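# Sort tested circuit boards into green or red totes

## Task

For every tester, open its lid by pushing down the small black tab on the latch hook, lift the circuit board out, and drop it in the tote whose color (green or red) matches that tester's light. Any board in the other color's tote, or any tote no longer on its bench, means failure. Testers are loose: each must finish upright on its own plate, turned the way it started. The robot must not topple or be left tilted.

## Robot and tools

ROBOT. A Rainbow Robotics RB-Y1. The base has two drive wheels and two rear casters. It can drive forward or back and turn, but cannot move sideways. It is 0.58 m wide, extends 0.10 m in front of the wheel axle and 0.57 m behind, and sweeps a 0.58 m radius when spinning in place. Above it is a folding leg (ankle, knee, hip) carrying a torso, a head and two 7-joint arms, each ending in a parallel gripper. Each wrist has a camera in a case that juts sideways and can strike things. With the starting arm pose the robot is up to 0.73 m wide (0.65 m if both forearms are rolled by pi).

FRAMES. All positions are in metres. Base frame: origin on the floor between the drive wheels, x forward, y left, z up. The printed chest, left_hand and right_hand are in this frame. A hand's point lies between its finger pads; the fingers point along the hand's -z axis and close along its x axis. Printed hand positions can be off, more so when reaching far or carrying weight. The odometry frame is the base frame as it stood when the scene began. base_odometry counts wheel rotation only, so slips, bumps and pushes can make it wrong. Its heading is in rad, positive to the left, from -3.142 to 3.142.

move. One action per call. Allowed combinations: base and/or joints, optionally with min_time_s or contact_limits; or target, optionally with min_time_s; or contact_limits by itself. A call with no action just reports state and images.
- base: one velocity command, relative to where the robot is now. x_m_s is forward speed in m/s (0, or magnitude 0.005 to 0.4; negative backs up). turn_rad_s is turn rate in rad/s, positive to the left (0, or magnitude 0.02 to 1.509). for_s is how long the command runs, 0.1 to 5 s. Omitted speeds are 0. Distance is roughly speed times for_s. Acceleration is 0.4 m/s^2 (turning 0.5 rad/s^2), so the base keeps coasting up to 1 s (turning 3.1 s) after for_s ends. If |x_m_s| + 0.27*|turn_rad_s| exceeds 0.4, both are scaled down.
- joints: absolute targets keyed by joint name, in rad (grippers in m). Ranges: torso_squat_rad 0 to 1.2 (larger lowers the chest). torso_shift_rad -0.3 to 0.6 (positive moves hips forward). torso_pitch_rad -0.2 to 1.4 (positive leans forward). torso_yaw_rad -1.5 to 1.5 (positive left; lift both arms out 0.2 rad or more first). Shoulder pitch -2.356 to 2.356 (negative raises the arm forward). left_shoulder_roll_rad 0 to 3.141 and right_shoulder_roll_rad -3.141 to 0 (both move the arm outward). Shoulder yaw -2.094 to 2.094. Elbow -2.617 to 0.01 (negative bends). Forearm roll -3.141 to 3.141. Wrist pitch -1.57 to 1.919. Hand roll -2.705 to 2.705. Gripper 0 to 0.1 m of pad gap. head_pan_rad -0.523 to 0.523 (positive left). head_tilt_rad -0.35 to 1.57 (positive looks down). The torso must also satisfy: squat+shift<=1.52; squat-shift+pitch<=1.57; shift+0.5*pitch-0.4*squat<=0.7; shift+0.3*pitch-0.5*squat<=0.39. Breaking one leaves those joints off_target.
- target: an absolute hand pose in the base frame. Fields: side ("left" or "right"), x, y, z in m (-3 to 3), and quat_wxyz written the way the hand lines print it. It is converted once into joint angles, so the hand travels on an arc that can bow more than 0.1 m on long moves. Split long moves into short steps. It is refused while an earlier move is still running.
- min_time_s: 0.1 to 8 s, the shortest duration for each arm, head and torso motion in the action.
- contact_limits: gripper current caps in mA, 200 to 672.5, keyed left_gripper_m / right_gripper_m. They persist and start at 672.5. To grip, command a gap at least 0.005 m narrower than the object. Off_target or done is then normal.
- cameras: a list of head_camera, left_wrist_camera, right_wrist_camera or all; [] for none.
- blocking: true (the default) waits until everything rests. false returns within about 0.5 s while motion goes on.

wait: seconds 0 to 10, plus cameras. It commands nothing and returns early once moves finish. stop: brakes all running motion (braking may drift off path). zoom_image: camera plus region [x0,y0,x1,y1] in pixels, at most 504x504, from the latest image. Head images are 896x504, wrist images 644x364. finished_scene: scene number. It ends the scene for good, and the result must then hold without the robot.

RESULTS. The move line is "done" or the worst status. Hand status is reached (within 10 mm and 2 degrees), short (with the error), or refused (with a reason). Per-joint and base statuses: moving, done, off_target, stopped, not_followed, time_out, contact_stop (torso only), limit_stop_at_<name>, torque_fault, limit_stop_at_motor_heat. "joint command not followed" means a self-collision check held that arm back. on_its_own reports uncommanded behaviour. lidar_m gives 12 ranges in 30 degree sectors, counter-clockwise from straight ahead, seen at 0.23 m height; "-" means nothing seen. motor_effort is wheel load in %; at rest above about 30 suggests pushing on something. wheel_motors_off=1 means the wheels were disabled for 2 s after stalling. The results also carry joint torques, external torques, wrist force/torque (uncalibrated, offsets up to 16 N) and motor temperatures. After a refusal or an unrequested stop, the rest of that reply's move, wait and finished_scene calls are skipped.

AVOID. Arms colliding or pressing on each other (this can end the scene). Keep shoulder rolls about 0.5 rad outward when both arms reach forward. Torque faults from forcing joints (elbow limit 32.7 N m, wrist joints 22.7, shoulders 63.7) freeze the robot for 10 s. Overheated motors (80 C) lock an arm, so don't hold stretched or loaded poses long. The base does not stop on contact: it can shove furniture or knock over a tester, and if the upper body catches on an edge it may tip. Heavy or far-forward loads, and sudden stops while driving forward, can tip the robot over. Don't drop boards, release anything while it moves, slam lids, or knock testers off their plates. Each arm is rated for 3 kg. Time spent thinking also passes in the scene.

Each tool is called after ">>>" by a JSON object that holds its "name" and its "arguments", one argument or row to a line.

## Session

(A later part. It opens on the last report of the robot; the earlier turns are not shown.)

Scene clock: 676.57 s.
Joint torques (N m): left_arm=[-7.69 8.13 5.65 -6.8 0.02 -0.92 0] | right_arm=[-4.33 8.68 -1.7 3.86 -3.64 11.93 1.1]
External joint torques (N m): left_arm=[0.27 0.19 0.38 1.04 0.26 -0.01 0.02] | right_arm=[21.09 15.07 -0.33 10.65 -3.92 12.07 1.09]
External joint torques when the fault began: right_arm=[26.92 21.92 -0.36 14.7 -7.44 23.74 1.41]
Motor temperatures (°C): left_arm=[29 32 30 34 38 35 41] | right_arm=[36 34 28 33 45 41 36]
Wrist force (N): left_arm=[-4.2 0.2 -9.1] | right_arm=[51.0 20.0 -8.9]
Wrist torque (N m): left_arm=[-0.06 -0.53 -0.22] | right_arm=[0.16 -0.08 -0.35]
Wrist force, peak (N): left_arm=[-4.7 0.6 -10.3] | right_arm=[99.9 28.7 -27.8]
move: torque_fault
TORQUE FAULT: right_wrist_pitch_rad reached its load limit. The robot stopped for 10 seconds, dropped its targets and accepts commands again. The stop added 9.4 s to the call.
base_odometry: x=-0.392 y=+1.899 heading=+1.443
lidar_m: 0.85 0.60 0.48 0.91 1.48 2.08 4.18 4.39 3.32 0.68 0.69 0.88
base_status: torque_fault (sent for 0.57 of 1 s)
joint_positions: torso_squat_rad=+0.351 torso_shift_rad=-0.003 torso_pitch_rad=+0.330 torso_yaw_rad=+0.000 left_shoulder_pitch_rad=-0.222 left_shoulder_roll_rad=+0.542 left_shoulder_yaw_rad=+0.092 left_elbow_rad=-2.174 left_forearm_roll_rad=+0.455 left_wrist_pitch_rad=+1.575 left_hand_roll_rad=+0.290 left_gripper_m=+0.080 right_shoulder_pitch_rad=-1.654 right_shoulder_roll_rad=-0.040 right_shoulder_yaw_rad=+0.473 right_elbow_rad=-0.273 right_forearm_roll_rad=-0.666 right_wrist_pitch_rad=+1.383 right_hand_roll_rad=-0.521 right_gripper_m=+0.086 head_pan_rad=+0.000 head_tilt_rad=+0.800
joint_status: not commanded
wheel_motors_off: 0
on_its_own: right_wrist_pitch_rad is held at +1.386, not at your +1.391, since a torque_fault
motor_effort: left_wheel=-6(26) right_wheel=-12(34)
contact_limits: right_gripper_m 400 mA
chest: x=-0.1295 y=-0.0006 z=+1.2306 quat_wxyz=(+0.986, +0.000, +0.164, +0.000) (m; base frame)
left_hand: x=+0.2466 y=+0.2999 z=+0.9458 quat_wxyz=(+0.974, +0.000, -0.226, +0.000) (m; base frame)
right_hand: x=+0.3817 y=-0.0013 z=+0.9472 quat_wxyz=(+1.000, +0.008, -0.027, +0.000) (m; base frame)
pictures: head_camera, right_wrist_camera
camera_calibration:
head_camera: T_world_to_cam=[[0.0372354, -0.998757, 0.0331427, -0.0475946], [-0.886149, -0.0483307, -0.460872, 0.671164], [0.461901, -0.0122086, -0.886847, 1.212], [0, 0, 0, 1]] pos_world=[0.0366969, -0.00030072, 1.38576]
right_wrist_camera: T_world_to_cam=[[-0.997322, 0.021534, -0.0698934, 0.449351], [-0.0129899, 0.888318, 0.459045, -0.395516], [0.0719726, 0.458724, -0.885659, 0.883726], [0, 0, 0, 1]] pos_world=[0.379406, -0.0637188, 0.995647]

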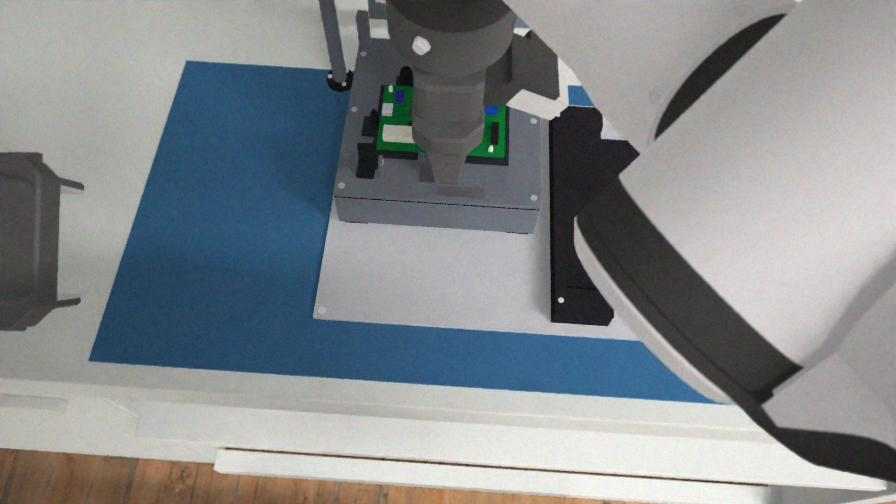

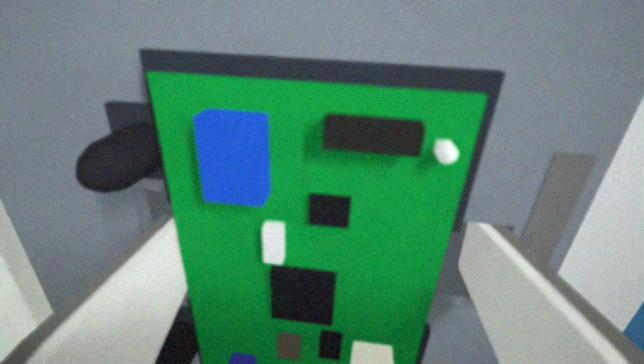

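>>> {"name": "move", "arguments": {
  "target": {"side":"right","x":0.372,"y":0.0,"z":0.985,"quat_wxyz":[1,0,0,0]},
  "min_time_s": 3,
  "cameras": []
}}

>>> {"name": "move", "arguments": {
  "target": {"side":"right","x":0.26,"y":-0.22,"z":1.06,"quat_wxyz":[1,0,0,0]},
  "min_time_s": 3,
  "cameras": []
}}

>>> {"name": "move", "arguments": {
  "target": {"side":"left","x":0.33,"y":0.24,"z":1.02,"quat_wxyz":[0.683,-0.183,-0.183,0.683]},
  "min_time_s": 3,
  "cameras": ["head_camera","left_wrist_camera","right_wrist_camera"]
}}

>>> {"name": "zoom_image", "arguments": {
  "camera": "head_camera",
  "region": [280, 0, 660, 350]
}}

Scene clock: 704.93 s.
Joint torques (N m): left_arm=[-7.4 8.05 5.45 -7.01 -0.04 -0.83 -0.05] | right_arm=[-24.77 -8.63 -3.02 -6.52 -0.27 0.25 -0.23]
External joint torques (N m): left_arm=[0.57 0.1 0.17 0.83 0.19 0.08 -0.02] | right_arm=[0.9 -1.56 -1.54 0.26 -0.53 0.25 -0.23]
Motor temperatures (°C): left_arm=[29 32 29 33 38 35 41] | right_arm=[35 34 28 33 45 44 36]
Wrist force (N): left_arm=[-4.3 0.0 -9.2] | right_arm=[2.4 10.9 -13.0]
Wrist torque (N m): left_arm=[-0.04 -0.53 -0.24] | right_arm=[-0.06 0.87 0.50]
Wrist force, peak (N): left_arm=[-4.1 0.2 -9.7] | right_arm=[53.9 19.8 -27.4]
move: done
base_odometry: x=-0.392 y=+1.899 heading=+1.443
lidar_m: 0.85 0.60 0.48 0.91 1.48 2.08 4.17 4.40 3.32 0.68 0.68 0.87
base_status: not commanded
joint_positions: torso_squat_rad=+0.351 torso_shift_rad=-0.003 torso_pitch_rad=+0.330 torso_yaw_rad=-0.001 left_shoulder_pitch_rad=-0.222 left_shoulder_roll_rad=+0.542 left_shoulder_yaw_rad=+0.092 left_elbow_rad=-2.174 left_forearm_roll_rad=+0.455 left_wrist_pitch_rad=+1.575 left_hand_roll_rad=+0.290 left_gripper_m=+0.080 right_shoulder_pitch_rad=-1.723 right_shoulder_roll_rad=-0.053 right_shoulder_yaw_rad=+0.453 right_elbow_rad=-0.286 right_forearm_roll_rad=-0.691 right_wrist_pitch_rad=+1.527 right_hand_roll_rad=-0.530 right_gripper_m=+0.099 head_pan_rad=+0.000 head_tilt_rad=+0.800
joint_status: all done
wheel_motors_off: 0
motor_effort: left_wheel=+1(8) right_wheel=-1(13)
contact_limits: right_gripper_m 400 mA
chest: x=-0.1299 y=-0.0007 z=+1.2306 quat_wxyz=(+0.986, +0.000, +0.164, +0.000) (m; base frame)
left_hand: x=+0.2463 y=+0.2998 z=+0.9460 quat_wxyz=(+0.974, +0.000, -0.226, +0.000) (m; base frame)
right_hand: x=+0.3720 y=+0.0001 z=+0.9850 quat_wxyz=(+1.000, -0.003, +0.005, +0.000) (m; base frame)
right_hand_status: reached (checked arc, planned for 3.0 s): 0 mm and 0.7 deg off.
pictures: none
No camera images: "cameras" was empty.

Scene clock: 708.27 s.
Joint torques (N m): left_arm=[-7.42 7.94 5.54 -6.91 0.02 -0.88 -0.08] | right_arm=[-15.8 -8.96 -9.84 0.75 0.04 -0.28 -0.13]
External joint torques (N m): left_arm=[0.54 -0.01 0.26 0.92 0.25 0.03 -0.06] | right_arm=[2.12 -0.44 0.7 -0.18 -0.2 -0.27 -0.13]
Motor temperatures (°C): left_arm=[29 32 29 33 38 35 41] | right_arm=[36 34 28 33 45 43 36]
Wrist force (N): left_arm=[-4.2 -0.2 -9.1] | right_arm=[2.5 10.6 -12.9]
Wrist torque (N m): left_arm=[-0.02 -0.54 -0.23] | right_arm=[-0.06 0.90 0.51]
Wrist force, peak (N): left_arm=[-4.4 0.3 -9.5] | right_arm=[1.7 11.2 -13.4]
move: done
base_odometry: x=-0.392 y=+1.899 heading=+1.443
lidar_m: 0.85 0.60 0.48 0.92 1.47 2.08 4.17 4.39 3.32 0.68 0.68 0.88
base_status: not commanded
joint_positions: torso_squat_rad=+0.351 torso_shift_rad=-0.003 torso_pitch_rad=+0.330 torso_yaw_rad=-0.001 left_shoulder_pitch_rad=-0.222 left_shoulder_roll_rad=+0.542 left_shoulder_yaw_rad=+0.092 left_elbow_rad=-2.174 left_forearm_roll_rad=+0.455 left_wrist_pitch_rad=+1.575 left_hand_roll_rad=+0.290 left_gripper_m=+0.080 right_shoulder_pitch_rad=-1.648 right_shoulder_roll_rad=-1.325 right_shoulder_yaw_rad=+1.321 right_elbow_rad=-1.879 right_forearm_roll_rad=-1.645 right_wrist_pitch_rad=+1.384 right_hand_roll_rad=-0.983 right_gripper_m=+0.099 head_pan_rad=+0.000 head_tilt_rad=+0.800
joint_status: all done
wheel_motors_off: 0
motor_effort: left_wheel=+0(2) right_wheel=-4(4)
contact_limits: right_gripper_m 400 mA
chest: x=-0.1299 y=-0.0007 z=+1.2306 quat_wxyz=(+0.986, +0.000, +0.164, +0.000) (m; base frame)
left_hand: x=+0.2463 y=+0.2998 z=+0.9460 quat_wxyz=(+0.974, +0.000, -0.226, +0.000) (m; base frame)
right_hand: x=+0.2601 y=-0.2199 z=+1.0602 quat_wxyz=(+1.000, +0.000, +0.000, +0.000) (m; base frame)
right_hand_status: reached (checked arc, planned for 3.0 s): 0 mm and 0.0 deg off.
pictures: none
No camera images: "cameras" was empty.

Scene clock: 711.60 s.
Joint torques (N m): left_arm=[-14.29 2.63 0.92 -6.34 0.24 -0.71 0.38] | right_arm=[-15.31 -8.73 -9.78 0.69 0.04 -0.31 -0.08]
External joint torques (N m): left_arm=[-0.12 -1.58 1.11 1.57 0.14 0.31 0.39] | right_arm=[2.61 -0.21 0.77 -0.25 -0.19 -0.3 -0.08]
Motor temperatures (°C): left_arm=[29 32 29 33 38 35 41] | right_arm=[36 34 28 33 45 42 36]
Wrist force (N): left_arm=[-1.4 3.3 -8.8] | right_arm=[2.2 10.8 -12.7]
Wrist torque (N m): left_arm=[-0.24 -0.37 -0.21] | right_arm=[-0.09 0.87 0.51]
Wrist force, peak (N): left_arm=[-4.4 0.4 -9.2] | right_arm=[2.2 11.1 -12.9]
move: done
base_odometry: x=-0.392 y=+1.899 heading=+1.443
lidar_m: 0.85 0.60 0.47 0.92 1.48 2.08 4.18 4.39 3.33 0.68 0.68 0.88
base_status: not commanded
joint_positions: torso_squat_rad=+0.351 torso_shift_rad=-0.003 torso_pitch_rad=+0.330 torso_yaw_rad=-0.001 left_shoulder_pitch_rad=-0.693 left_shoulder_roll_rad=+0.083 left_shoulder_yaw_rad=+0.293 left_elbow_rad=-2.046 left_forearm_roll_rad=+0.022 left_wrist_pitch_rad=+1.856 left_hand_roll_rad=+1.506 left_gripper_m=+0.080 right_shoulder_pitch_rad=-1.648 right_shoulder_roll_rad=-1.325 right_shoulder_yaw_rad=+1.321 right_elbow_rad=-1.879 right_forearm_roll_rad=-1.645 right_wrist_pitch_rad=+1.384 right_hand_roll_rad=-0.983 right_gripper_m=+0.099 head_pan_rad=+0.000 head_tilt_rad=+0.800
joint_status: all done
wheel_motors_off: 0
motor_effort: left_wheel=+2(2) right_wheel=-2(4)
contact_limits: right_gripper_m 400 mA
chest: x=-0.1299 y=-0.0007 z=+1.2306 quat_wxyz=(+0.986, +0.000, +0.164, +0.000) (m; base frame)
left_hand: x=+0.3299 y=+0.2401 z=+1.0201 quat_wxyz=(+0.683, -0.184, -0.183, +0.683) (m; base frame)
left_hand_status: reached (checked arc, planned for 3.0 s): 0 mm and 0.1 deg off.
right_hand: x=+0.2601 y=-0.2199 z=+1.0602 quat_wxyz=(+1.000, +0.000, +0.000, +0.000) (m; base frame)
pictures: head_camera, left_wrist_camera, right_wrist_camera
camera_calibration:
head_camera: T_world_to_cam=[[0.0370461, -0.998765, 0.0331016, -0.0476449], [-0.88599, -0.0481483, -0.461198, 0.671227], [0.462222, -0.0122421, -0.88668, 1.21204], [0, 0, 0, 1]] pos_world=[0.0362318, -0.000429703, 1.38584]
left_wrist_camera: T_world_to_cam=[[-0.00599717, 0.999811, -0.0184789, -0.220527], [0.510294, 0.0189519, 0.859791, -1.01576], [0.859979, -0.00427335, -0.510311, 0.306893], [0, 0, 0, 1]] pos_world=[0.253094, 0.241048, 1.02588]
right_wrist_camera: T_world_to_cam=[[-0.999654, 0.0198685, -0.0172165, 0.285113], [0.0101468, 0.89571, 0.444523, -0.24378], [0.024253, 0.444195, -0.895602, 1.1126], [0, 0, 0, 1]] pos_world=[0.260504, -0.281522, 1.10973]

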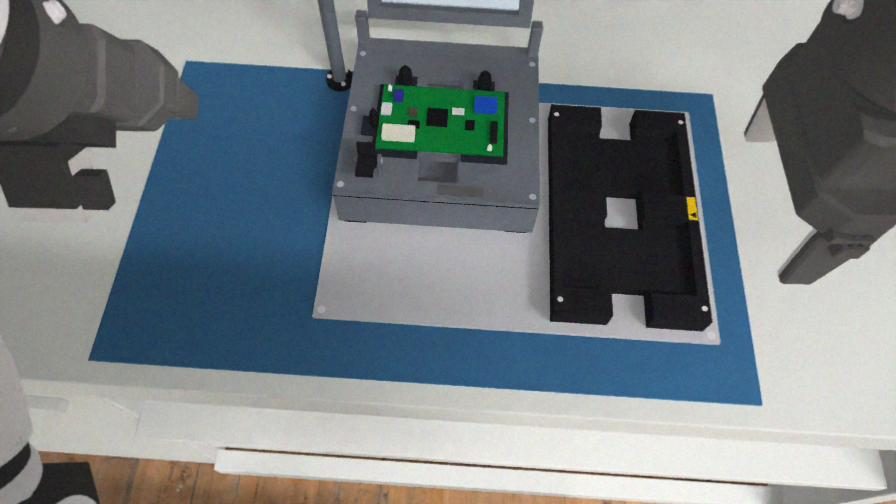

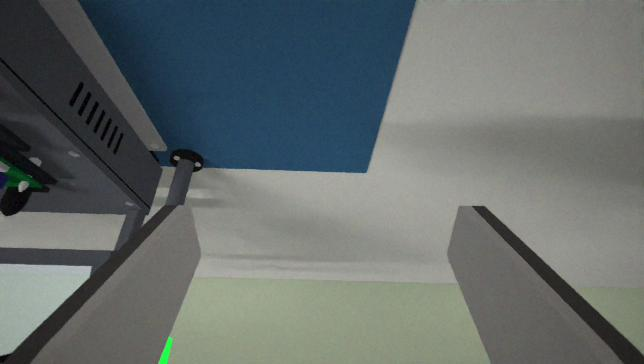

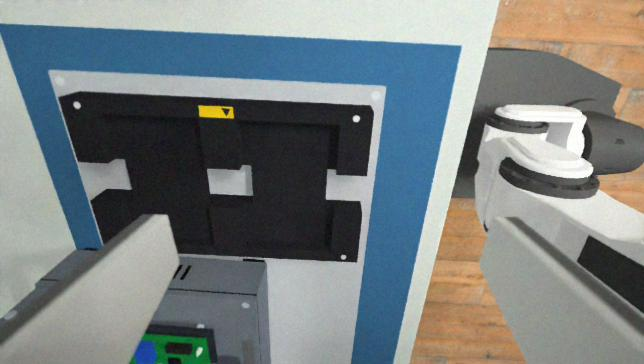

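Scaled by 1.326 from the camera's 896x504 image, which has a finer 1280x720 frame.

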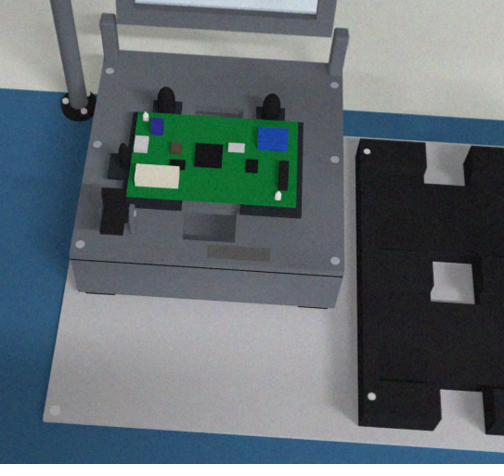

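>>> {"name": "move", "arguments": {
  "joints": {"head_tilt_rad":0.6},
  "cameras": ["head_camera"]
}}

>>> {"name": "zoom_image", "arguments": {
  "camera": "head_camera",
  "region": [330, 60, 560, 240]
}}

>>> {"name": "zoom_image", "arguments": {
  "camera": "head_camera",
  "region": [490, 100, 590, 180]
}}

>>> {"name": "zoom_image", "arguments": {
  "camera": "head_camera",
  "region": [320, 90, 420, 170]
}}

Scene clock: 765.73 s.
Joint torques (N m): left_arm=[-14.16 2.64 1.2 -6.28 0.2 -0.69 0.29] | right_arm=[-15.66 -8.78 -9.64 0.62 0.03 -0.34 -0.11]
External joint torques (N m): left_arm=[0.02 -1.56 1.39 1.62 0.1 0.33 0.29] | right_arm=[2.26 -0.26 0.91 -0.31 -0.21 -0.33 -0.11]
Motor temperatures (°C): left_arm=[29 32 29 33 38 35 41] | right_arm=[36 34 29 32 45 37 36]
Wrist force (N): left_arm=[-1.5 3.2 -8.9] | right_arm=[2.1 10.8 -13.0]
Wrist torque (N m): left_arm=[-0.23 -0.39 -0.20] | right_arm=[-0.07 0.84 0.53]
Wrist force, peak (N): left_arm=[-1.5 3.3 -9.1] | right_arm=[2.4 11.1 -13.0]
move: done
base_odometry: x=-0.392 y=+1.899 heading=+1.443
lidar_m: 0.85 0.59 0.47 0.92 1.48 2.08 4.17 4.40 3.32 0.70 0.68 0.88
base_status: not commanded
joint_positions: torso_squat_rad=+0.351 torso_shift_rad=-0.003 torso_pitch_rad=+0.330 torso_yaw_rad=-0.001 left_shoulder_pitch_rad=-0.693 left_shoulder_roll_rad=+0.083 left_shoulder_yaw_rad=+0.293 left_elbow_rad=-2.046 left_forearm_roll_rad=+0.022 left_wrist_pitch_rad=+1.856 left_hand_roll_rad=+1.506 left_gripper_m=+0.080 right_shoulder_pitch_rad=-1.648 right_shoulder_roll_rad=-1.325 right_shoulder_yaw_rad=+1.321 right_elbow_rad=-1.879 right_forearm_roll_rad=-1.645 right_wrist_pitch_rad=+1.384 right_hand_roll_rad=-0.983 right_gripper_m=+0.099 head_pan_rad=+0.000 head_tilt_rad=+0.600
joint_status: all done
wheel_motors_off: 0
motor_effort: left_wheel=-1(2) right_wheel=-2(4)
contact_limits: right_gripper_m 400 mA
chest: x=-0.1299 y=-0.0007 z=+1.2306 quat_wxyz=(+0.986, +0.000, +0.164, +0.000) (m; base frame)
left_hand: x=+0.3299 y=+0.2401 z=+1.0201 quat_wxyz=(+0.683, -0.184, -0.183, +0.683) (m; base frame)
right_hand: x=+0.2601 y=-0.2199 z=+1.0602 quat_wxyz=(+1.000, +0.000, +0.000, +0.000) (m; base frame)
pictures: head_camera
camera_calibration:
head_camera: T_world_to_cam=[[0.0295807, -0.998765, 0.0399246, -0.0576146], [-0.776743, -0.0481077, -0.627977, 0.911678], [0.629122, -0.0124352, -0.777207, 1.06477], [0, 0, 0, 1]] pos_world=[0.039972, -0.000444026, 1.40236]

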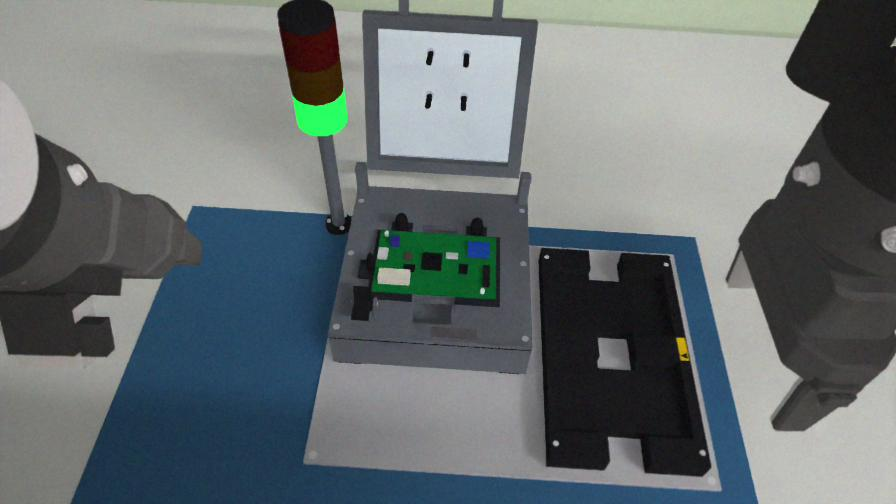

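Scaled by 2.191 from the camera's 896x504 image, which has a finer 1280x720 frame.

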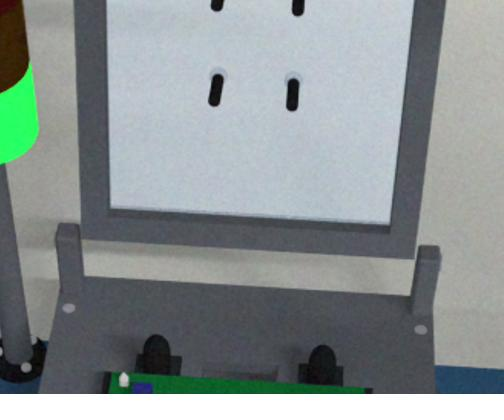

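Scaled by 5.040 from the camera's 896x504 image, which has a finer 1280x720 frame.

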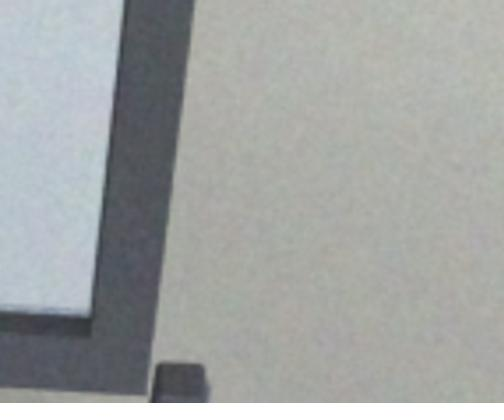

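Scaled by 5.040 from the camera's 896x504 image, which has a finer 1280x720 frame.

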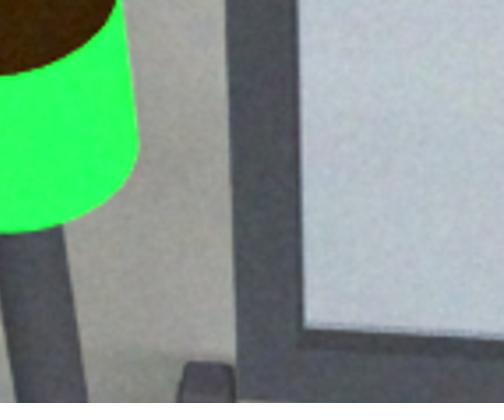

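>>> {"name": "move", "arguments": {
  "joints": {"right_gripper_m":0.035,"left_gripper_m":0.035},
  "cameras": []
}}

>>> {"name": "move", "arguments": {
  "target": {"side":"right","x":0.33,"y":-0.16,"z":1.12,"quat_wxyz":[0.627,-0.327,-0.327,0.627]},
  "min_time_s": 3,
  "cameras": []
}}

>>> {"name": "move", "arguments": {
  "target": {"side":"left","x":0.33,"y":0.16,"z":1.12,"quat_wxyz":[0.627,0.327,-0.327,-0.627]},
  "min_time_s": 3,
  "cameras": ["head_camera","left_wrist_camera","right_wrist_camera"]
}}

Scene clock: 795.37 s.
Joint torques (N m): left_arm=[-14.14 2.45 1.23 -6.35 0.13 -0.64 0.39] | right_arm=[-15.5 -8.8 -9.95 0.61 -0.01 -0.31 -0.15]
External joint torques (N m): left_arm=[0.04 -1.75 1.42 1.56 0.03 0.38 0.39] | right_arm=[2.42 -0.27 0.59 -0.33 -0.24 -0.3 -0.16]
Motor temperatures (°C): left_arm=[29 32 29 33 38 35 41] | right_arm=[36 34 29 32 45 37 36]
Wrist force (N): left_arm=[-1.7 3.0 -8.8] | right_arm=[2.0 10.6 -12.9]
Wrist torque (N m): left_arm=[-0.20 -0.39 -0.20] | right_arm=[-0.05 0.83 0.53]
Wrist force, peak (N): left_arm=[-1.7 3.4 -9.0] | right_arm=[2.4 10.9 -13.1]
move: done
base_odometry: x=-0.392 y=+1.899 heading=+1.443
lidar_m: 0.85 0.60 0.48 0.91 1.48 2.07 4.17 4.39 3.32 0.68 0.69 0.88
base_status: not commanded
joint_positions: torso_squat_rad=+0.351 torso_shift_rad=-0.003 torso_pitch_rad=+0.330 torso_yaw_rad=-0.001 left_shoulder_pitch_rad=-0.693 left_shoulder_roll_rad=+0.083 left_shoulder_yaw_rad=+0.293 left_elbow_rad=-2.046 left_forearm_roll_rad=+0.022 left_wrist_pitch_rad=+1.856 left_hand_roll_rad=+1.506 left_gripper_m=+0.035 right_shoulder_pitch_rad=-1.648 right_shoulder_roll_rad=-1.325 right_shoulder_yaw_rad=+1.321 right_elbow_rad=-1.879 right_forearm_roll_rad=-1.645 right_wrist_pitch_rad=+1.384 right_hand_roll_rad=-0.983 right_gripper_m=+0.035 head_pan_rad=+0.000 head_tilt_rad=+0.600
joint_status: all done
wheel_motors_off: 0
motor_effort: left_wheel=+0(1) right_wheel=-2(4)
contact_limits: right_gripper_m 400 mA
chest: x=-0.1299 y=-0.0007 z=+1.2306 quat_wxyz=(+0.986, +0.000, +0.164, +0.000) (m; base frame)
left_hand: x=+0.3299 y=+0.2401 z=+1.0201 quat_wxyz=(+0.683, -0.184, -0.183, +0.683) (m; base frame)
right_hand: x=+0.2601 y=-0.2199 z=+1.0602 quat_wxyz=(+1.000, +0.000, +0.000, +0.000) (m; base frame)
pictures: none
No camera images: "cameras" was empty.

Scene clock: 798.70 s.
Joint torques (N m): left_arm=[-14.32 2.58 0.73 -6.34 0.15 -0.65 0.32] | right_arm=[-16.36 -3.4 -7.97 -0.05 1.49 0.22 0.27]
External joint torques (N m): left_arm=[-0.14 -1.62 0.92 1.57 0.05 0.37 0.33] | right_arm=[0.07 2.74 1.66 -0.4 -0.2 -0.29 0.28]
Motor temperatures (°C): left_arm=[29 32 29 33 38 35 41] | right_arm=[36 34 29 32 45 37 36]
Wrist force (N): left_arm=[-1.6 2.9 -8.7] | right_arm=[2.3 15.7 -10.0]
Wrist torque (N m): left_arm=[-0.19 -0.39 -0.20] | right_arm=[-0.36 0.88 0.53]
Wrist force, peak (N): left_arm=[-1.5 3.3 -9.1] | right_arm=[2.3 15.7 -10.5]
move: done
base_odometry: x=-0.392 y=+1.899 heading=+1.443
lidar_m: 0.85 0.60 0.48 0.92 1.48 2.08 4.18 4.40 3.31 0.69 0.68 0.88
base_status: not commanded
joint_positions: torso_squat_rad=+0.351 torso_shift_rad=-0.003 torso_pitch_rad=+0.330 torso_yaw_rad=-0.001 left_shoulder_pitch_rad=-0.693 left_shoulder_roll_rad=+0.083 left_shoulder_yaw_rad=+0.293 left_elbow_rad=-2.046 left_forearm_roll_rad=+0.022 left_wrist_pitch_rad=+1.856 left_hand_roll_rad=+1.506 left_gripper_m=+0.035 right_shoulder_pitch_rad=-1.832 right_shoulder_roll_rad=-1.274 right_shoulder_yaw_rad=+1.649 right_elbow_rad=-2.371 right_forearm_roll_rad=-0.471 right_wrist_pitch_rad=+1.344 right_hand_roll_rad=-0.319 right_gripper_m=+0.035 head_pan_rad=+0.000 head_tilt_rad=+0.600
joint_status: all done
wheel_motors_off: 0
motor_effort: left_wheel=+0(2) right_wheel=-2(4)
contact_limits: right_gripper_m 400 mA
chest: x=-0.1299 y=-0.0007 z=+1.2306 quat_wxyz=(+0.986, +0.000, +0.164, +0.000) (m; base frame)
left_hand: x=+0.3299 y=+0.2401 z=+1.0201 quat_wxyz=(+0.683, -0.184, -0.183, +0.683) (m; base frame)
right_hand: x=+0.3297 y=-0.1602 z=+1.1203 quat_wxyz=(+0.628, -0.327, -0.325, +0.627) (m; base frame)
right_hand_status: reached (checked arc, planned for 3.0 s): 0 mm and 0.2 deg off.
pictures: none
No camera images: "cameras" was empty.

Scene clock: 802.03 s.
Joint torques (N m): left_arm=[-13.71 8.27 8.07 -3.58 -1.09 -0.86 0.09] | right_arm=[-16.4 -4.25 -8.06 0.01 1.56 0.36 0.34]
External joint torques (N m): left_arm=[0.19 0.85 -0.97 -0.05 0.44 -0.3 0.08] | right_arm=[0.02 1.9 1.57 -0.34 -0.12 -0.15 0.35]
Motor temperatures (°C): left_arm=[29 32 29 33 38 35 41] | right_arm=[36 34 29 32 45 37 36]
Wrist force (N): left_arm=[-2.3 -5.6 -7.1] | right_arm=[2.6 15.6 -10.1]
Wrist torque (N m): left_arm=[0.35 -0.47 -0.24] | right_arm=[-0.36 0.92 0.51]
Wrist force, peak (N): left_arm=[-6.7 -2.5 -7.5] | right_arm=[2.4 15.8 -10.4]
move: done
base_odometry: x=-0.392 y=+1.899 heading=+1.443
lidar_m: 0.85 0.60 0.48 0.91 1.49 2.07 4.17 4.40 3.32 0.68 0.68 0.88
base_status: not commanded
joint_positions: torso_squat_rad=+0.351 torso_shift_rad=-0.003 torso_pitch_rad=+0.330 torso_yaw_rad=-0.001 left_shoulder_pitch_rad=-0.975 left_shoulder_roll_rad=+1.012 left_shoulder_yaw_rad=-0.691 left_elbow_rad=-2.373 left_forearm_roll_rad=+0.300 left_wrist_pitch_rad=+1.599 left_hand_roll_rad=-0.308 left_gripper_m=+0.035 right_shoulder_pitch_rad=-1.832 right_shoulder_roll_rad=-1.274 right_shoulder_yaw_rad=+1.649 right_elbow_rad=-2.371 right_forearm_roll_rad=-0.471 right_wrist_pitch_rad=+1.344 right_hand_roll_rad=-0.319 right_gripper_m=+0.035 head_pan_rad=+0.000 head_tilt_rad=+0.600
joint_status: all done
wheel_motors_off: 0
motor_effort: left_wheel=+0(2) right_wheel=-3(5)
contact_limits: right_gripper_m 400 mA
chest: x=-0.1299 y=-0.0007 z=+1.2306 quat_wxyz=(+0.986, +0.000, +0.164, +0.000) (m; base frame)
left_hand: x=+0.3300 y=+0.1600 z=+1.1201 quat_wxyz=(+0.627, +0.327, -0.327, -0.626) (m; base frame)
left_hand_status: reached (checked arc, planned for 3.0 s): 0 mm and 0.1 deg off.
right_hand: x=+0.3296 y=-0.1602 z=+1.1202 quat_wxyz=(+0.628, -0.327, -0.325, +0.627) (m; base frame)
pictures: head_camera, left_wrist_camera, right_wrist_camera
camera_calibration:
head_camera: T_world_to_cam=[[0.0295806, -0.998765, 0.0399248, -0.0576147], [-0.776743, -0.0481079, -0.627978, 0.911679], [0.629123, -0.0124354, -0.777206, 1.06477], [0, 0, 0, 1]] pos_world=[0.0399721, -0.000443763, 1.40236]
left_wrist_camera: T_world_to_cam=[[0.0202151, -0.999779, 0.00578422, 0.14543], [-0.899461, -0.0207122, -0.436509, 0.823284], [0.436533, 0.00362141, -0.899681, 0.932119], [0, 0, 0, 1]] pos_world=[0.330672, 0.159074, 1.19714]
right_wrist_camera: T_world_to_cam=[[0.000397566, -0.999714, -0.0238931, -0.131036], [-0.877909, 0.0110918, -0.478699, 0.86064], [0.478827, 0.0211663, -0.877654, 0.90043], [0, 0, 0, 1]] pos_world=[0.324465, -0.159604, 1.19912]

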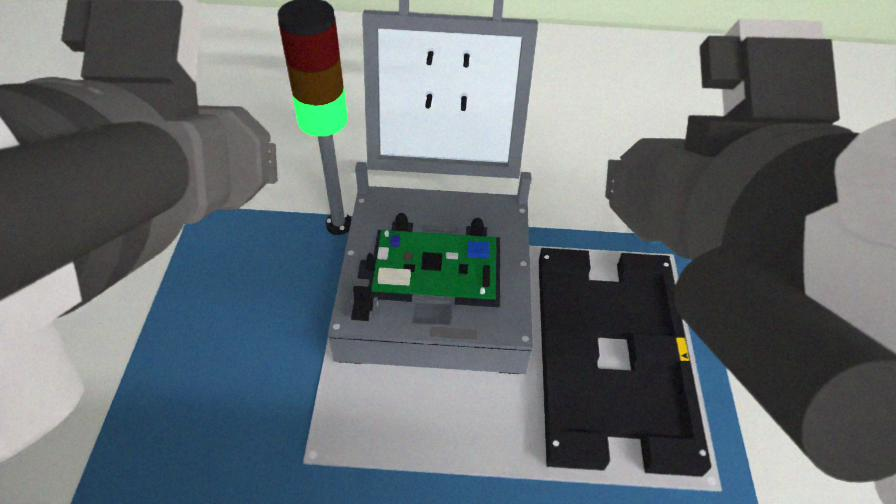

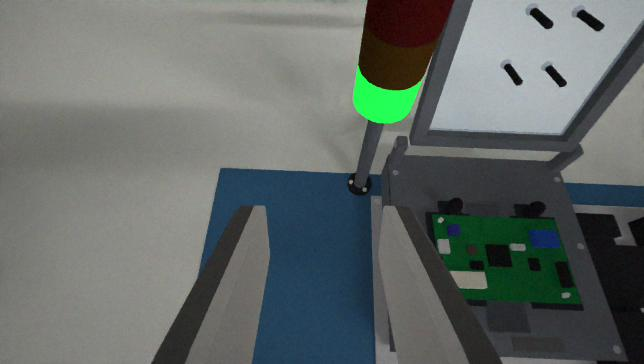

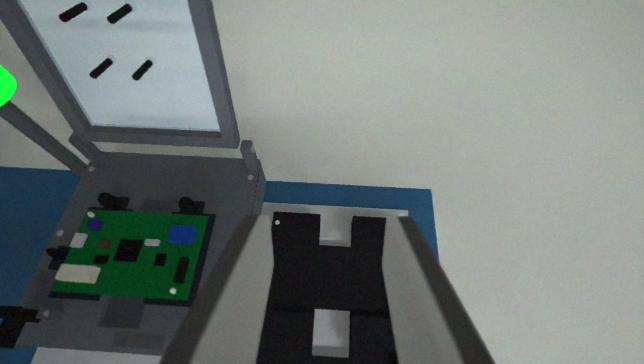

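>>> {"name": "move", "arguments": {
  "target": {"side":"right","x":0.44,"y":-0.083,"z":1.0,"quat_wxyz":[0.627,-0.327,-0.327,0.627]},
  "min_time_s": 3,
  "cameras": []
}}

>>> {"name": "move", "arguments": {
  "joints": {"left_gripper_m":0.022},
  "cameras": []
}}

>>> {"name": "move", "arguments": {
  "target": {"side":"left","x":0.44,"y":0.085,"z":1.0,"quat_wxyz":[0.627,0.327,-0.327,-0.627]},
  "min_time_s": 3,
  "cameras": ["head_camera","left_wrist_camera","right_wrist_camera"]
}}

Scene clock: 824.37 s.
Joint torques (N m): left_arm=[-13.79 8.21 7.85 -3.56 -1.06 -0.75 0.12] | right_arm=[-19.73 -5.62 -8.88 1.38 1.42 0.24 -0.41]
External joint torques (N m): left_arm=[0.12 0.8 -1.19 -0.03 0.47 -0.19 0.11] | right_arm=[3.1 2.1 1.1 0.81 -0.08 -0.28 -0.4]
Motor temperatures (°C): left_arm=[29 32 29 33 38 35 41] | right_arm=[36 34 29 32 45 37 36]
Wrist force (N): left_arm=[-2.1 -5.5 -7.2] | right_arm=[2.5 15.3 -10.2]
Wrist torque (N m): left_arm=[0.35 -0.44 -0.23] | right_arm=[-0.32 0.90 0.50]
Wrist force, peak (N): left_arm=[-2.2 -5.9 -7.3] | right_arm=[2.2 15.9 -10.4]
move: done
base_odometry: x=-0.392 y=+1.899 heading=+1.443
lidar_m: 0.84 0.60 0.47 0.92 1.48 2.08 4.17 4.39 3.31 0.69 0.67 0.88
base_status: not commanded
joint_positions: torso_squat_rad=+0.351 torso_shift_rad=-0.003 torso_pitch_rad=+0.330 torso_yaw_rad=-0.001 left_shoulder_pitch_rad=-0.975 left_shoulder_roll_rad=+1.012 left_shoulder_yaw_rad=-0.691 left_elbow_rad=-2.373 left_forearm_roll_rad=+0.300 left_wrist_pitch_rad=+1.599 left_hand_roll_rad=-0.308 left_gripper_m=+0.035 right_shoulder_pitch_rad=-1.667 right_shoulder_roll_rad=-0.744 right_shoulder_yaw_rad=+1.700 right_elbow_rad=-1.584 right_forearm_roll_rad=-0.335 right_wrist_pitch_rad=+1.075 right_hand_roll_rad=-0.326 right_gripper_m=+0.035 head_pan_rad=+0.000 head_tilt_rad=+0.600
joint_status: all done
wheel_motors_off: 0
motor_effort: left_wheel=-1(2) right_wheel=-3(4)
contact_limits: right_gripper_m 400 mA
chest: x=-0.1299 y=-0.0007 z=+1.2306 quat_wxyz=(+0.986, +0.000, +0.164, +0.000) (m; base frame)
left_hand: x=+0.3300 y=+0.1600 z=+1.1201 quat_wxyz=(+0.627, +0.327, -0.327, -0.626) (m; base frame)
right_hand: x=+0.4398 y=-0.0832 z=+1.0008 quat_wxyz=(+0.627, -0.327, -0.327, +0.627) (m; base frame)
right_hand_status: reached (checked arc, planned for 3.0 s): 1 mm and 0.1 deg off.
pictures: none
No camera images: "cameras" was empty.

Scene clock: 824.97 s.
Joint torques (N m): left_arm=[-13.93 8.29 7.86 -3.55 -1.09 -0.81 0.09] | right_arm=[-19.9 -5.43 -8.71 1.27 1.39 0.29 -0.37]
External joint torques (N m): left_arm=[-0.02 0.87 -1.18 -0.03 0.44 -0.25 0.08] | right_arm=[2.92 2.29 1.28 0.7 -0.11 -0.22 -0.37]
Motor temperatures (°C): left_arm=[29 32 29 33 38 35 41] | right_arm=[36 34 29 32 45 37 36]
Wrist force (N): left_arm=[-2.1 -5.5 -7.3] | right_arm=[2.8 15.6 -10.1]
Wrist torque (N m): left_arm=[0.34 -0.45 -0.24] | right_arm=[-0.34 0.93 0.52]
Wrist force, peak (N): left_arm=[-2.1 -5.5 -7.4] | right_arm=[2.7 15.8 -10.3]
move: done
base_odometry: x=-0.392 y=+1.899 heading=+1.443
lidar_m: 0.85 0.60 0.48 0.90 1.47 2.08 4.18 4.39 3.31 0.69 0.68 0.87
base_status: not commanded
joint_positions: torso_squat_rad=+0.351 torso_shift_rad=-0.003 torso_pitch_rad=+0.330 torso_yaw_rad=-0.001 left_shoulder_pitch_rad=-0.975 left_shoulder_roll_rad=+1.012 left_shoulder_yaw_rad=-0.691 left_elbow_rad=-2.373 left_forearm_roll_rad=+0.300 left_wrist_pitch_rad=+1.599 left_hand_roll_rad=-0.308 left_gripper_m=+0.022 right_shoulder_pitch_rad=-1.667 right_shoulder_roll_rad=-0.744 right_shoulder_yaw_rad=+1.700 right_elbow_rad=-1.584 right_forearm_roll_rad=-0.335 right_wrist_pitch_rad=+1.075 right_hand_roll_rad=-0.326 right_gripper_m=+0.035 head_pan_rad=+0.000 head_tilt_rad=+0.600
joint_status: all done
wheel_motors_off: 0
motor_effort: left_wheel=+0(1) right_wheel=-2(4)
contact_limits: right_gripper_m 400 mA
chest: x=-0.1299 y=-0.0007 z=+1.2306 quat_wxyz=(+0.986, +0.000, +0.164, +0.000) (m; base frame)
left_hand: x=+0.3300 y=+0.1600 z=+1.1201 quat_wxyz=(+0.627, +0.327, -0.327, -0.626) (m; base frame)
right_hand: x=+0.4398 y=-0.0832 z=+1.0008 quat_wxyz=(+0.627, -0.327, -0.327, +0.627) (m; base frame)
pictures: none
No camera images: "cameras" was empty.

Scene clock: 828.30 s.
Joint torques (N m): left_arm=[-18.92 3.64 7.71 -4.28 -1.23 -0.8 -0.29] | right_arm=[-19.6 -5.77 -8.6 1.22 1.55 0.21 -0.38]
External joint torques (N m): left_arm=[0.17 -1.35 -1.25 1.45 0.13 -0.21 -0.3] | right_arm=[3.22 1.95 1.38 0.65 0.06 -0.31 -0.38]
Motor temperatures (°C): left_arm=[30 32 29 33 38 35 41] | right_arm=[36 34 29 32 45 37 36]
Wrist force (N): left_arm=[-1.8 -5.0 -6.9] | right_arm=[2.6 15.5 -10.1]
Wrist torque (N m): left_arm=[0.31 -0.41 -0.26] | right_arm=[-0.34 0.91 0.50]
Wrist force, peak (N): left_arm=[-2.2 -5.4 -7.5] | right_arm=[2.3 15.8 -10.4]
move: done
base_odometry: x=-0.392 y=+1.899 heading=+1.443
lidar_m: 0.85 0.60 0.48 0.90 1.48 2.08 4.17 4.39 3.31 0.68 0.67 0.88
base_status: not commanded
joint_positions: torso_squat_rad=+0.351 torso_shift_rad=-0.003 torso_pitch_rad=+0.330 torso_yaw_rad=-0.001 left_shoulder_pitch_rad=-1.092 left_shoulder_roll_rad=+0.600 left_shoulder_yaw_rad=-0.898 left_elbow_rad=-1.592 left_forearm_roll_rad=+0.044 left_wrist_pitch_rad=+1.188 left_hand_roll_rad=-0.326 left_gripper_m=+0.022 right_shoulder_pitch_rad=-1.667 right_shoulder_roll_rad=-0.744 right_shoulder_yaw_rad=+1.700 right_elbow_rad=-1.584 right_forearm_roll_rad=-0.335 right_wrist_pitch_rad=+1.075 right_hand_roll_rad=-0.326 right_gripper_m=+0.035 head_pan_rad=+0.000 head_tilt_rad=+0.600
joint_status: all done
wheel_motors_off: 0
motor_effort: left_wheel=+2(2) right_wheel=-2(5)
contact_limits: right_gripper_m 400 mA
chest: x=-0.1299 y=-0.0007 z=+1.2306 quat_wxyz=(+0.986, +0.000, +0.164, +0.000) (m; base frame)
left_hand: x=+0.4395 y=+0.0854 z=+1.0004 quat_wxyz=(+0.627, +0.327, -0.327, -0.627) (m; base frame)
left_hand_status: reached (checked arc, planned for 3.0 s): 1 mm and 0.0 deg off.
right_hand: x=+0.4398 y=-0.0832 z=+1.0008 quat_wxyz=(+0.627, -0.327, -0.327, +0.627) (m; base frame)
pictures: head_camera, left_wrist_camera, right_wrist_camera
camera_calibration:
head_camera: T_world_to_cam=[[0.0295809, -0.998765, 0.0399248, -0.0576146], [-0.776742, -0.0481081, -0.627978, 0.91168], [0.629123, -0.0124351, -0.777206, 1.06477], [0, 0, 0, 1]] pos_world=[0.039972, -0.000443749, 1.40236]
left_wrist_camera: T_world_to_cam=[[0.0192687, -0.999798, 0.00563402, 0.0699015], [-0.899778, -0.0197974, -0.435899, 0.867446], [0.435923, 0.00332985, -0.899978, 0.777467], [0, 0, 0, 1]] pos_world=[0.440246, 0.0844718, 1.07743]
right_wrist_camera: T_world_to_cam=[[0.00217155, -0.99964, -0.0267292, -0.0549362], [-0.876409, 0.0109694, -0.481442, 0.901372], [0.481562, 0.0244712, -0.87607, 0.738718], [0, 0, 0, 1]] pos_world=[0.434352, -0.0828813, 1.07966]

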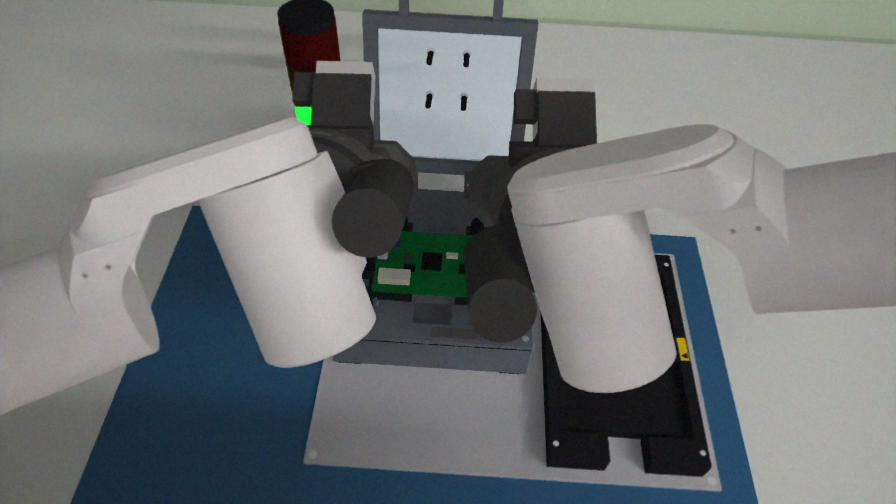

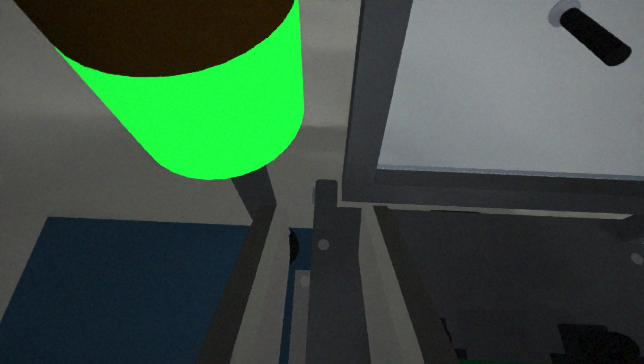

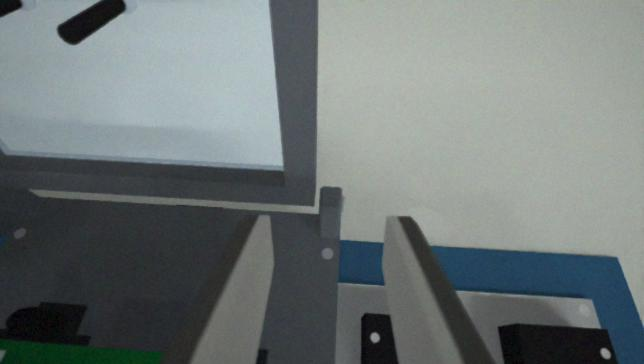

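>>> {"name": "move", "arguments": {
  "target": {"side":"right","x":0.46,"y":-0.083,"z":0.965,"quat_wxyz":[0.627,-0.327,-0.327,0.627]},
  "min_time_s": 2,
  "cameras": []
}}

>>> {"name": "move", "arguments": {
  "target": {"side":"left","x":0.46,"y":0.085,"z":0.965,"quat_wxyz":[0.627,0.327,-0.327,-0.627]},
  "min_time_s": 2,
  "cameras": ["left_wrist_camera","right_wrist_camera"]
}}

Scene clock: 840.87 s.
Joint torques (N m): left_arm=[-18.94 3.72 7.42 -4.32 -1.22 -0.79 -0.25] | right_arm=[-20.03 -5.38 -7.77 1.73 1.42 0.22 -0.41]
External joint torques (N m): left_arm=[0.16 -1.27 -1.55 1.42 0.15 -0.2 -0.26] | right_arm=[3.55 2.33 1.45 0.84 0.05 -0.31 -0.4]
Motor temperatures (°C): left_arm=[30 32 29 33 38 35 41] | right_arm=[36 34 29 32 45 37 36]
Wrist force (N): left_arm=[-1.9 -5.0 -6.9] | right_arm=[2.5 15.6 -10.3]
Wrist torque (N m): left_arm=[0.30 -0.42 -0.26] | right_arm=[-0.37 0.89 0.49]
Wrist force, peak (N): left_arm=[-2.0 -5.3 -7.4] | right_arm=[2.5 15.7 -10.5]
move: done
base_odometry: x=-0.392 y=+1.899 heading=+1.443
lidar_m: 0.85 0.61 0.48 0.91 1.47 2.08 4.17 4.39 3.32 0.69 0.68 0.88
base_status: not commanded
joint_positions: torso_squat_rad=+0.351 torso_shift_rad=-0.003 torso_pitch_rad=+0.330 torso_yaw_rad=-0.001 left_shoulder_pitch_rad=-1.092 left_shoulder_roll_rad=+0.600 left_shoulder_yaw_rad=-0.898 left_elbow_rad=-1.592 left_forearm_roll_rad=+0.044 left_wrist_pitch_rad=+1.188 left_hand_roll_rad=-0.326 left_gripper_m=+0.022 right_shoulder_pitch_rad=-1.609 right_shoulder_roll_rad=-0.649 right_shoulder_yaw_rad=+1.719 right_elbow_rad=-1.373 right_forearm_roll_rad=-0.294 right_wrist_pitch_rad=+0.959 right_hand_roll_rad=-0.333 right_gripper_m=+0.035 head_pan_rad=+0.000 head_tilt_rad=+0.600
joint_status: all done
wheel_motors_off: 0
motor_effort: left_wheel=+0(2) right_wheel=-2(4)
contact_limits: right_gripper_m 400 mA
chest: x=-0.1300 y=-0.0007 z=+1.2306 quat_wxyz=(+0.986, +0.000, +0.164, +0.000) (m; base frame)
left_hand: x=+0.4394 y=+0.0854 z=+1.0004 quat_wxyz=(+0.627, +0.327, -0.327, -0.627) (m; base frame)
right_hand: x=+0.4602 y=-0.0831 z=+0.9656 quat_wxyz=(+0.627, -0.327, -0.327, +0.627) (m; base frame)
right_hand_status: reached (checked arc, planned for 2.0 s): 1 mm and 0.1 deg off.
pictures: none
No camera images: "cameras" was empty.

Scene clock: 843.20 s.
Joint torques (N m): left_arm=[-19.97 3.74 7.49 -3.79 -1.31 -0.89 0.48] | right_arm=[-20.11 -5.51 -7.77 1.56 1.36 0.25 -0.31]
External joint torques (N m): left_arm=[-0.12 -1.15 -0.84 1.96 -0.04 -0.34 0.47] | right_arm=[3.47 2.2 1.45 0.67 -0.02 -0.28 -0.3]
Motor temperatures (°C): left_arm=[30 32 29 33 38 35 41] | right_arm=[36 34 29 32 45 37 36]
Wrist force (N): left_arm=[-2.4 -6.3 -3.6] | right_arm=[2.6 15.6 -10.2]
Wrist torque (N m): left_arm=[0.35 -0.54 -0.29] | right_arm=[-0.35 0.90 0.51]
Wrist force, peak (N): left_arm=[1.9 -10.2 7.4] | right_arm=[2.6 15.9 -10.3]
move: done
base_odometry: x=-0.392 y=+1.899 heading=+1.443
lidar_m: 0.85 0.60 0.48 0.91 1.47 2.08 4.18 4.40 3.32 0.68 0.67 0.87
base_status: not commanded
joint_positions: torso_squat_rad=+0.351 torso_shift_rad=-0.003 torso_pitch_rad=+0.330 torso_yaw_rad=-0.001 left_shoulder_pitch_rad=-1.104 left_shoulder_roll_rad=+0.533 left_shoulder_yaw_rad=-0.924 left_elbow_rad=-1.381 left_forearm_roll_rad=+0.003 left_wrist_pitch_rad=+1.037 left_hand_roll_rad=-0.301 left_gripper_m=+0.022 right_shoulder_pitch_rad=-1.609 right_shoulder_roll_rad=-0.649 right_shoulder_yaw_rad=+1.719 right_elbow_rad=-1.373 right_forearm_roll_rad=-0.294 right_wrist_pitch_rad=+0.959 right_hand_roll_rad=-0.333 right_gripper_m=+0.035 head_pan_rad=+0.000 head_tilt_rad=+0.600
joint_status: all done
wheel_motors_off: 0
motor_effort: left_wheel=+0(2) right_wheel=-3(4)
contact_limits: right_gripper_m 400 mA
chest: x=-0.1300 y=-0.0008 z=+1.2306 quat_wxyz=(+0.986, +0.000, +0.164, +0.000) (m; base frame)
left_hand: x=+0.4599 y=+0.0851 z=+0.9651 quat_wxyz=(+0.627, +0.327, -0.327, -0.627) (m; base frame)
left_hand_status: reached (checked arc, planned for 2.0 s): 0 mm and 0.0 deg off.
right_hand: x=+0.4602 y=-0.0832 z=+0.9657 quat_wxyz=(+0.627, -0.327, -0.327, +0.627) (m; base frame)
pictures: left_wrist_camera, right_wrist_camera
camera_calibration:
left_wrist_camera: T_world_to_cam=[[0.0191327, -0.999801, 0.00556811, 0.0695528], [-0.899786, -0.0196463, -0.435888, 0.870458], [0.435911, 0.0033296, -0.899984, 0.736865], [0, 0, 0, 1]] pos_world=[0.460687, 0.0841868, 1.0422]
right_wrist_camera: T_world_to_cam=[[0.00202692, -0.999644, -0.0265942, -0.055921], [-0.876392, 0.0110319, -0.481472, 0.902369], [0.481594, 0.0242829, -0.876058, 0.698105], [0, 0, 0, 1]] pos_world=[0.454739, -0.0828079, 1.04456]

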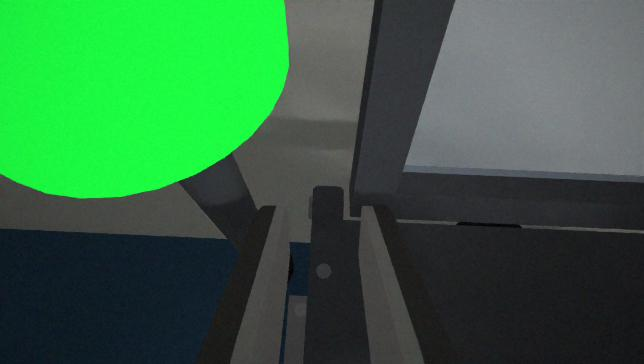

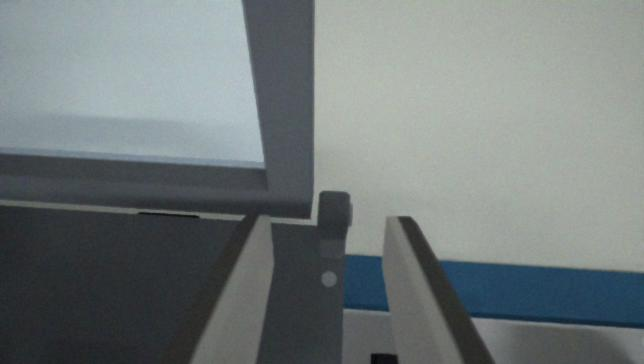

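>>> {"name": "move", "arguments": {
  "target": {"side":"left","x":0.43,"y":0.085,"z":0.975,"quat_wxyz":[0.579,0.406,-0.406,-0.579]},
  "min_time_s": 2.5,
  "cameras": ["left_wrist_camera"]
}}

>>> {"name": "move", "arguments": {
  "target": {"side":"left","x":0.455,"y":0.085,"z":0.95,"quat_wxyz":[0.579,0.406,-0.406,-0.579]},
  "min_time_s": 2.5,
  "cameras": ["head_camera","left_wrist_camera"]
}}

Scene clock: 857.47 s.
Joint torques (N m): left_arm=[-15.58 5.2 6.74 -6.27 -1.47 0.28 0.41] | right_arm=[-20.43 -5.26 -7.82 1.47 1.3 0.24 -0.39]
External joint torques (N m): left_arm=[1.77 1.35 -1.32 -0.06 0.1 0.35 0.4] | right_arm=[3.15 2.45 1.4 0.58 -0.07 -0.29 -0.38]
Motor temperatures (°C): left_arm=[30 32 30 33 38 35 41] | right_arm=[36 34 29 32 45 37 36]
Wrist force (N): left_arm=[-2.5 -6.0 -5.8] | right_arm=[2.7 15.2 -10.4]
Wrist torque (N m): left_arm=[0.36 -0.49 -0.21] | right_arm=[-0.31 0.92 0.50]
Wrist force, peak (N): left_arm=[-2.0 -5.3 -7.3] | right_arm=[2.5 16.0 -10.1]
move: done
base_odometry: x=-0.392 y=+1.899 heading=+1.443
lidar_m: 0.84 0.60 0.48 0.92 1.48 2.08 4.17 4.40 3.32 0.69 0.68 0.88
base_status: not commanded
joint_positions: torso_squat_rad=+0.351 torso_shift_rad=-0.003 torso_pitch_rad=+0.330 torso_yaw_rad=-0.001 left_shoulder_pitch_rad=-0.964 left_shoulder_roll_rad=+0.555 left_shoulder_yaw_rad=-1.016 left_elbow_rad=-1.529 left_forearm_roll_rad=-0.446 left_wrist_pitch_rad=+1.075 left_hand_roll_rad=-0.020 left_gripper_m=+0.022 right_shoulder_pitch_rad=-1.609 right_shoulder_roll_rad=-0.649 right_shoulder_yaw_rad=+1.719 right_elbow_rad=-1.373 right_forearm_roll_rad=-0.294 right_wrist_pitch_rad=+0.959 right_hand_roll_rad=-0.333 right_gripper_m=+0.035 head_pan_rad=+0.000 head_tilt_rad=+0.600
joint_status: all done
wheel_motors_off: 0
motor_effort: left_wheel=+0(2) right_wheel=-4(4)
contact_limits: right_gripper_m 400 mA
chest: x=-0.1300 y=-0.0008 z=+1.2306 quat_wxyz=(+0.986, +0.000, +0.164, +0.000) (m; base frame)
left_hand: x=+0.4300 y=+0.0848 z=+0.9752 quat_wxyz=(+0.579, +0.406, -0.406, -0.579) (m; base frame)
left_hand_status: reached (checked arc, planned for 2.5 s): 0 mm and 0.0 deg off.
right_hand: x=+0.4602 y=-0.0832 z=+0.9657 quat_wxyz=(+0.627, -0.327, -0.327, +0.627) (m; base frame)
pictures: left_wrist_camera
camera_calibration:
left_wrist_camera: T_world_to_cam=[[0.0163298, -0.999812, 0.0104702, 0.0661798], [-0.75688, -0.0192032, -0.653272, 0.998473], [0.65335, 0.00274307, -0.757051, 0.526121], [0, 0, 0, 1]] pos_world=[0.410902, 0.0838981, 1.04988]

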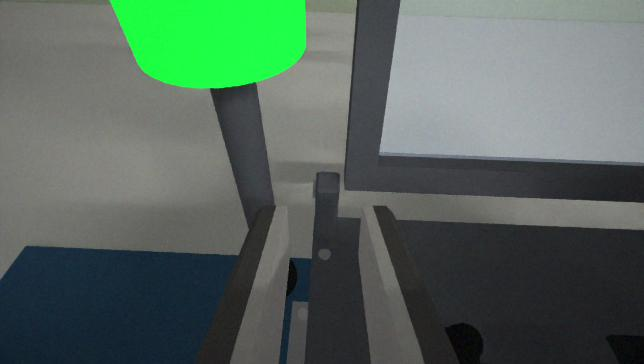

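Scene clock: 860.30 s.
Joint torques (N m): left_arm=[-15.81 -4.68 2.37 -0.43 0.09 -2.29 0.82] | right_arm=[-20.39 -5.84 -7.93 1.36 1.31 0.16 -0.45]
External joint torques (N m): left_arm=[2.68 -8.61 -5.16 5.36 1.54 -2.38 0.81] | right_arm=[3.2 1.89 1.3 0.45 -0.07 -0.37 -0.45]
Motor temperatures (°C): left_arm=[30 32 30 33 38 35 41] | right_arm=[36 34 29 32 45 37 36]
Wrist force (N): left_arm=[-28.1 18.3 38.4] | right_arm=[2.2 15.6 -10.0]
Wrist torque (N m): left_arm=[-3.46 -4.39 -0.60] | right_arm=[-0.36 0.86 0.51]
Wrist force, peak (N): left_arm=[-22.9 21.1 53.6] | right_arm=[2.5 15.7 -10.5]
move: done
base_odometry: x=-0.392 y=+1.899 heading=+1.443
lidar_m: 0.85 0.60 0.47 0.92 1.47 2.07 4.18 4.40 3.31 0.69 0.68 0.87
base_status: not commanded
joint_positions: torso_squat_rad=+0.351 torso_shift_rad=-0.004 torso_pitch_rad=+0.328 torso_yaw_rad=+0.000 left_shoulder_pitch_rad=-1.009 left_shoulder_roll_rad=+0.489 left_shoulder_yaw_rad=-1.031 left_elbow_rad=-1.305 left_forearm_roll_rad=-0.489 left_wrist_pitch_rad=+0.950 left_hand_roll_rad=+0.065 left_gripper_m=+0.022 right_shoulder_pitch_rad=-1.609 right_shoulder_roll_rad=-0.648 right_shoulder_yaw_rad=+1.719 right_elbow_rad=-1.373 right_forearm_roll_rad=-0.294 right_wrist_pitch_rad=+0.958 right_hand_roll_rad=-0.333 right_gripper_m=+0.035 head_pan_rad=+0.000 head_tilt_rad=+0.600
joint_status: all done
wheel_motors_off: 0
motor_effort: left_wheel=+11(12) right_wheel=+4(5)
contact_limits: right_gripper_m 400 mA
chest: x=-0.1312 y=-0.0005 z=+1.2307 quat_wxyz=(+0.987, +0.000, +0.163, +0.000) (m; base frame)
left_hand: x=+0.4550 y=+0.0866 z=+0.9523 quat_wxyz=(+0.579, +0.408, -0.407, -0.578) (m; base frame)
left_hand_status: reached (checked arc, planned for 2.5 s): 3 mm and 0.3 deg off.
right_hand: x=+0.4596 y=-0.0826 z=+0.9669 quat_wxyz=(+0.626, -0.328, -0.328, +0.627) (m; base frame)
pictures: head_camera, left_wrist_camera
camera_calibration:
head_camera: T_world_to_cam=[[0.0299739, -0.998747, 0.0400783, -0.0575288], [-0.775397, -0.048536, -0.629607, 0.912961], [0.630763, -0.0122049, -0.77588, 1.06428], [0, 0, 0, 1]] pos_world=[0.0383262, -0.000155855, 1.40286]
left_wrist_camera: T_world_to_cam=[[0.0189836, -0.99977, 0.0099857, 0.06708], [-0.753948, -0.0208741, -0.656603, 1.00439], [0.65666, 0.00493597, -0.75417, 0.487997], [0, 0, 0, 1]] pos_world=[0.435537, 0.0856215, 1.02685]

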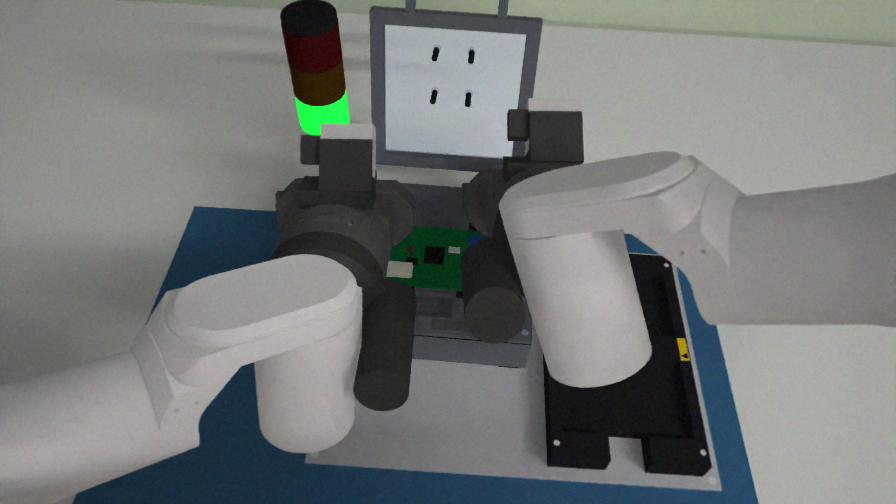

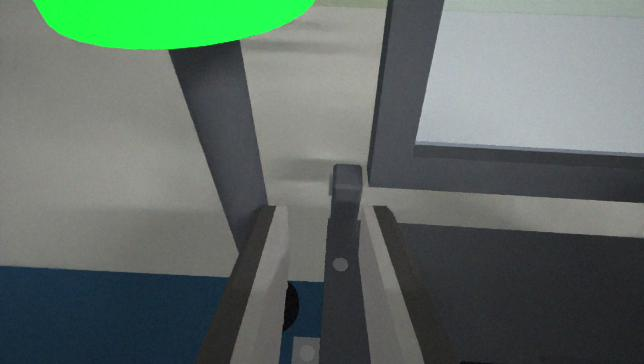

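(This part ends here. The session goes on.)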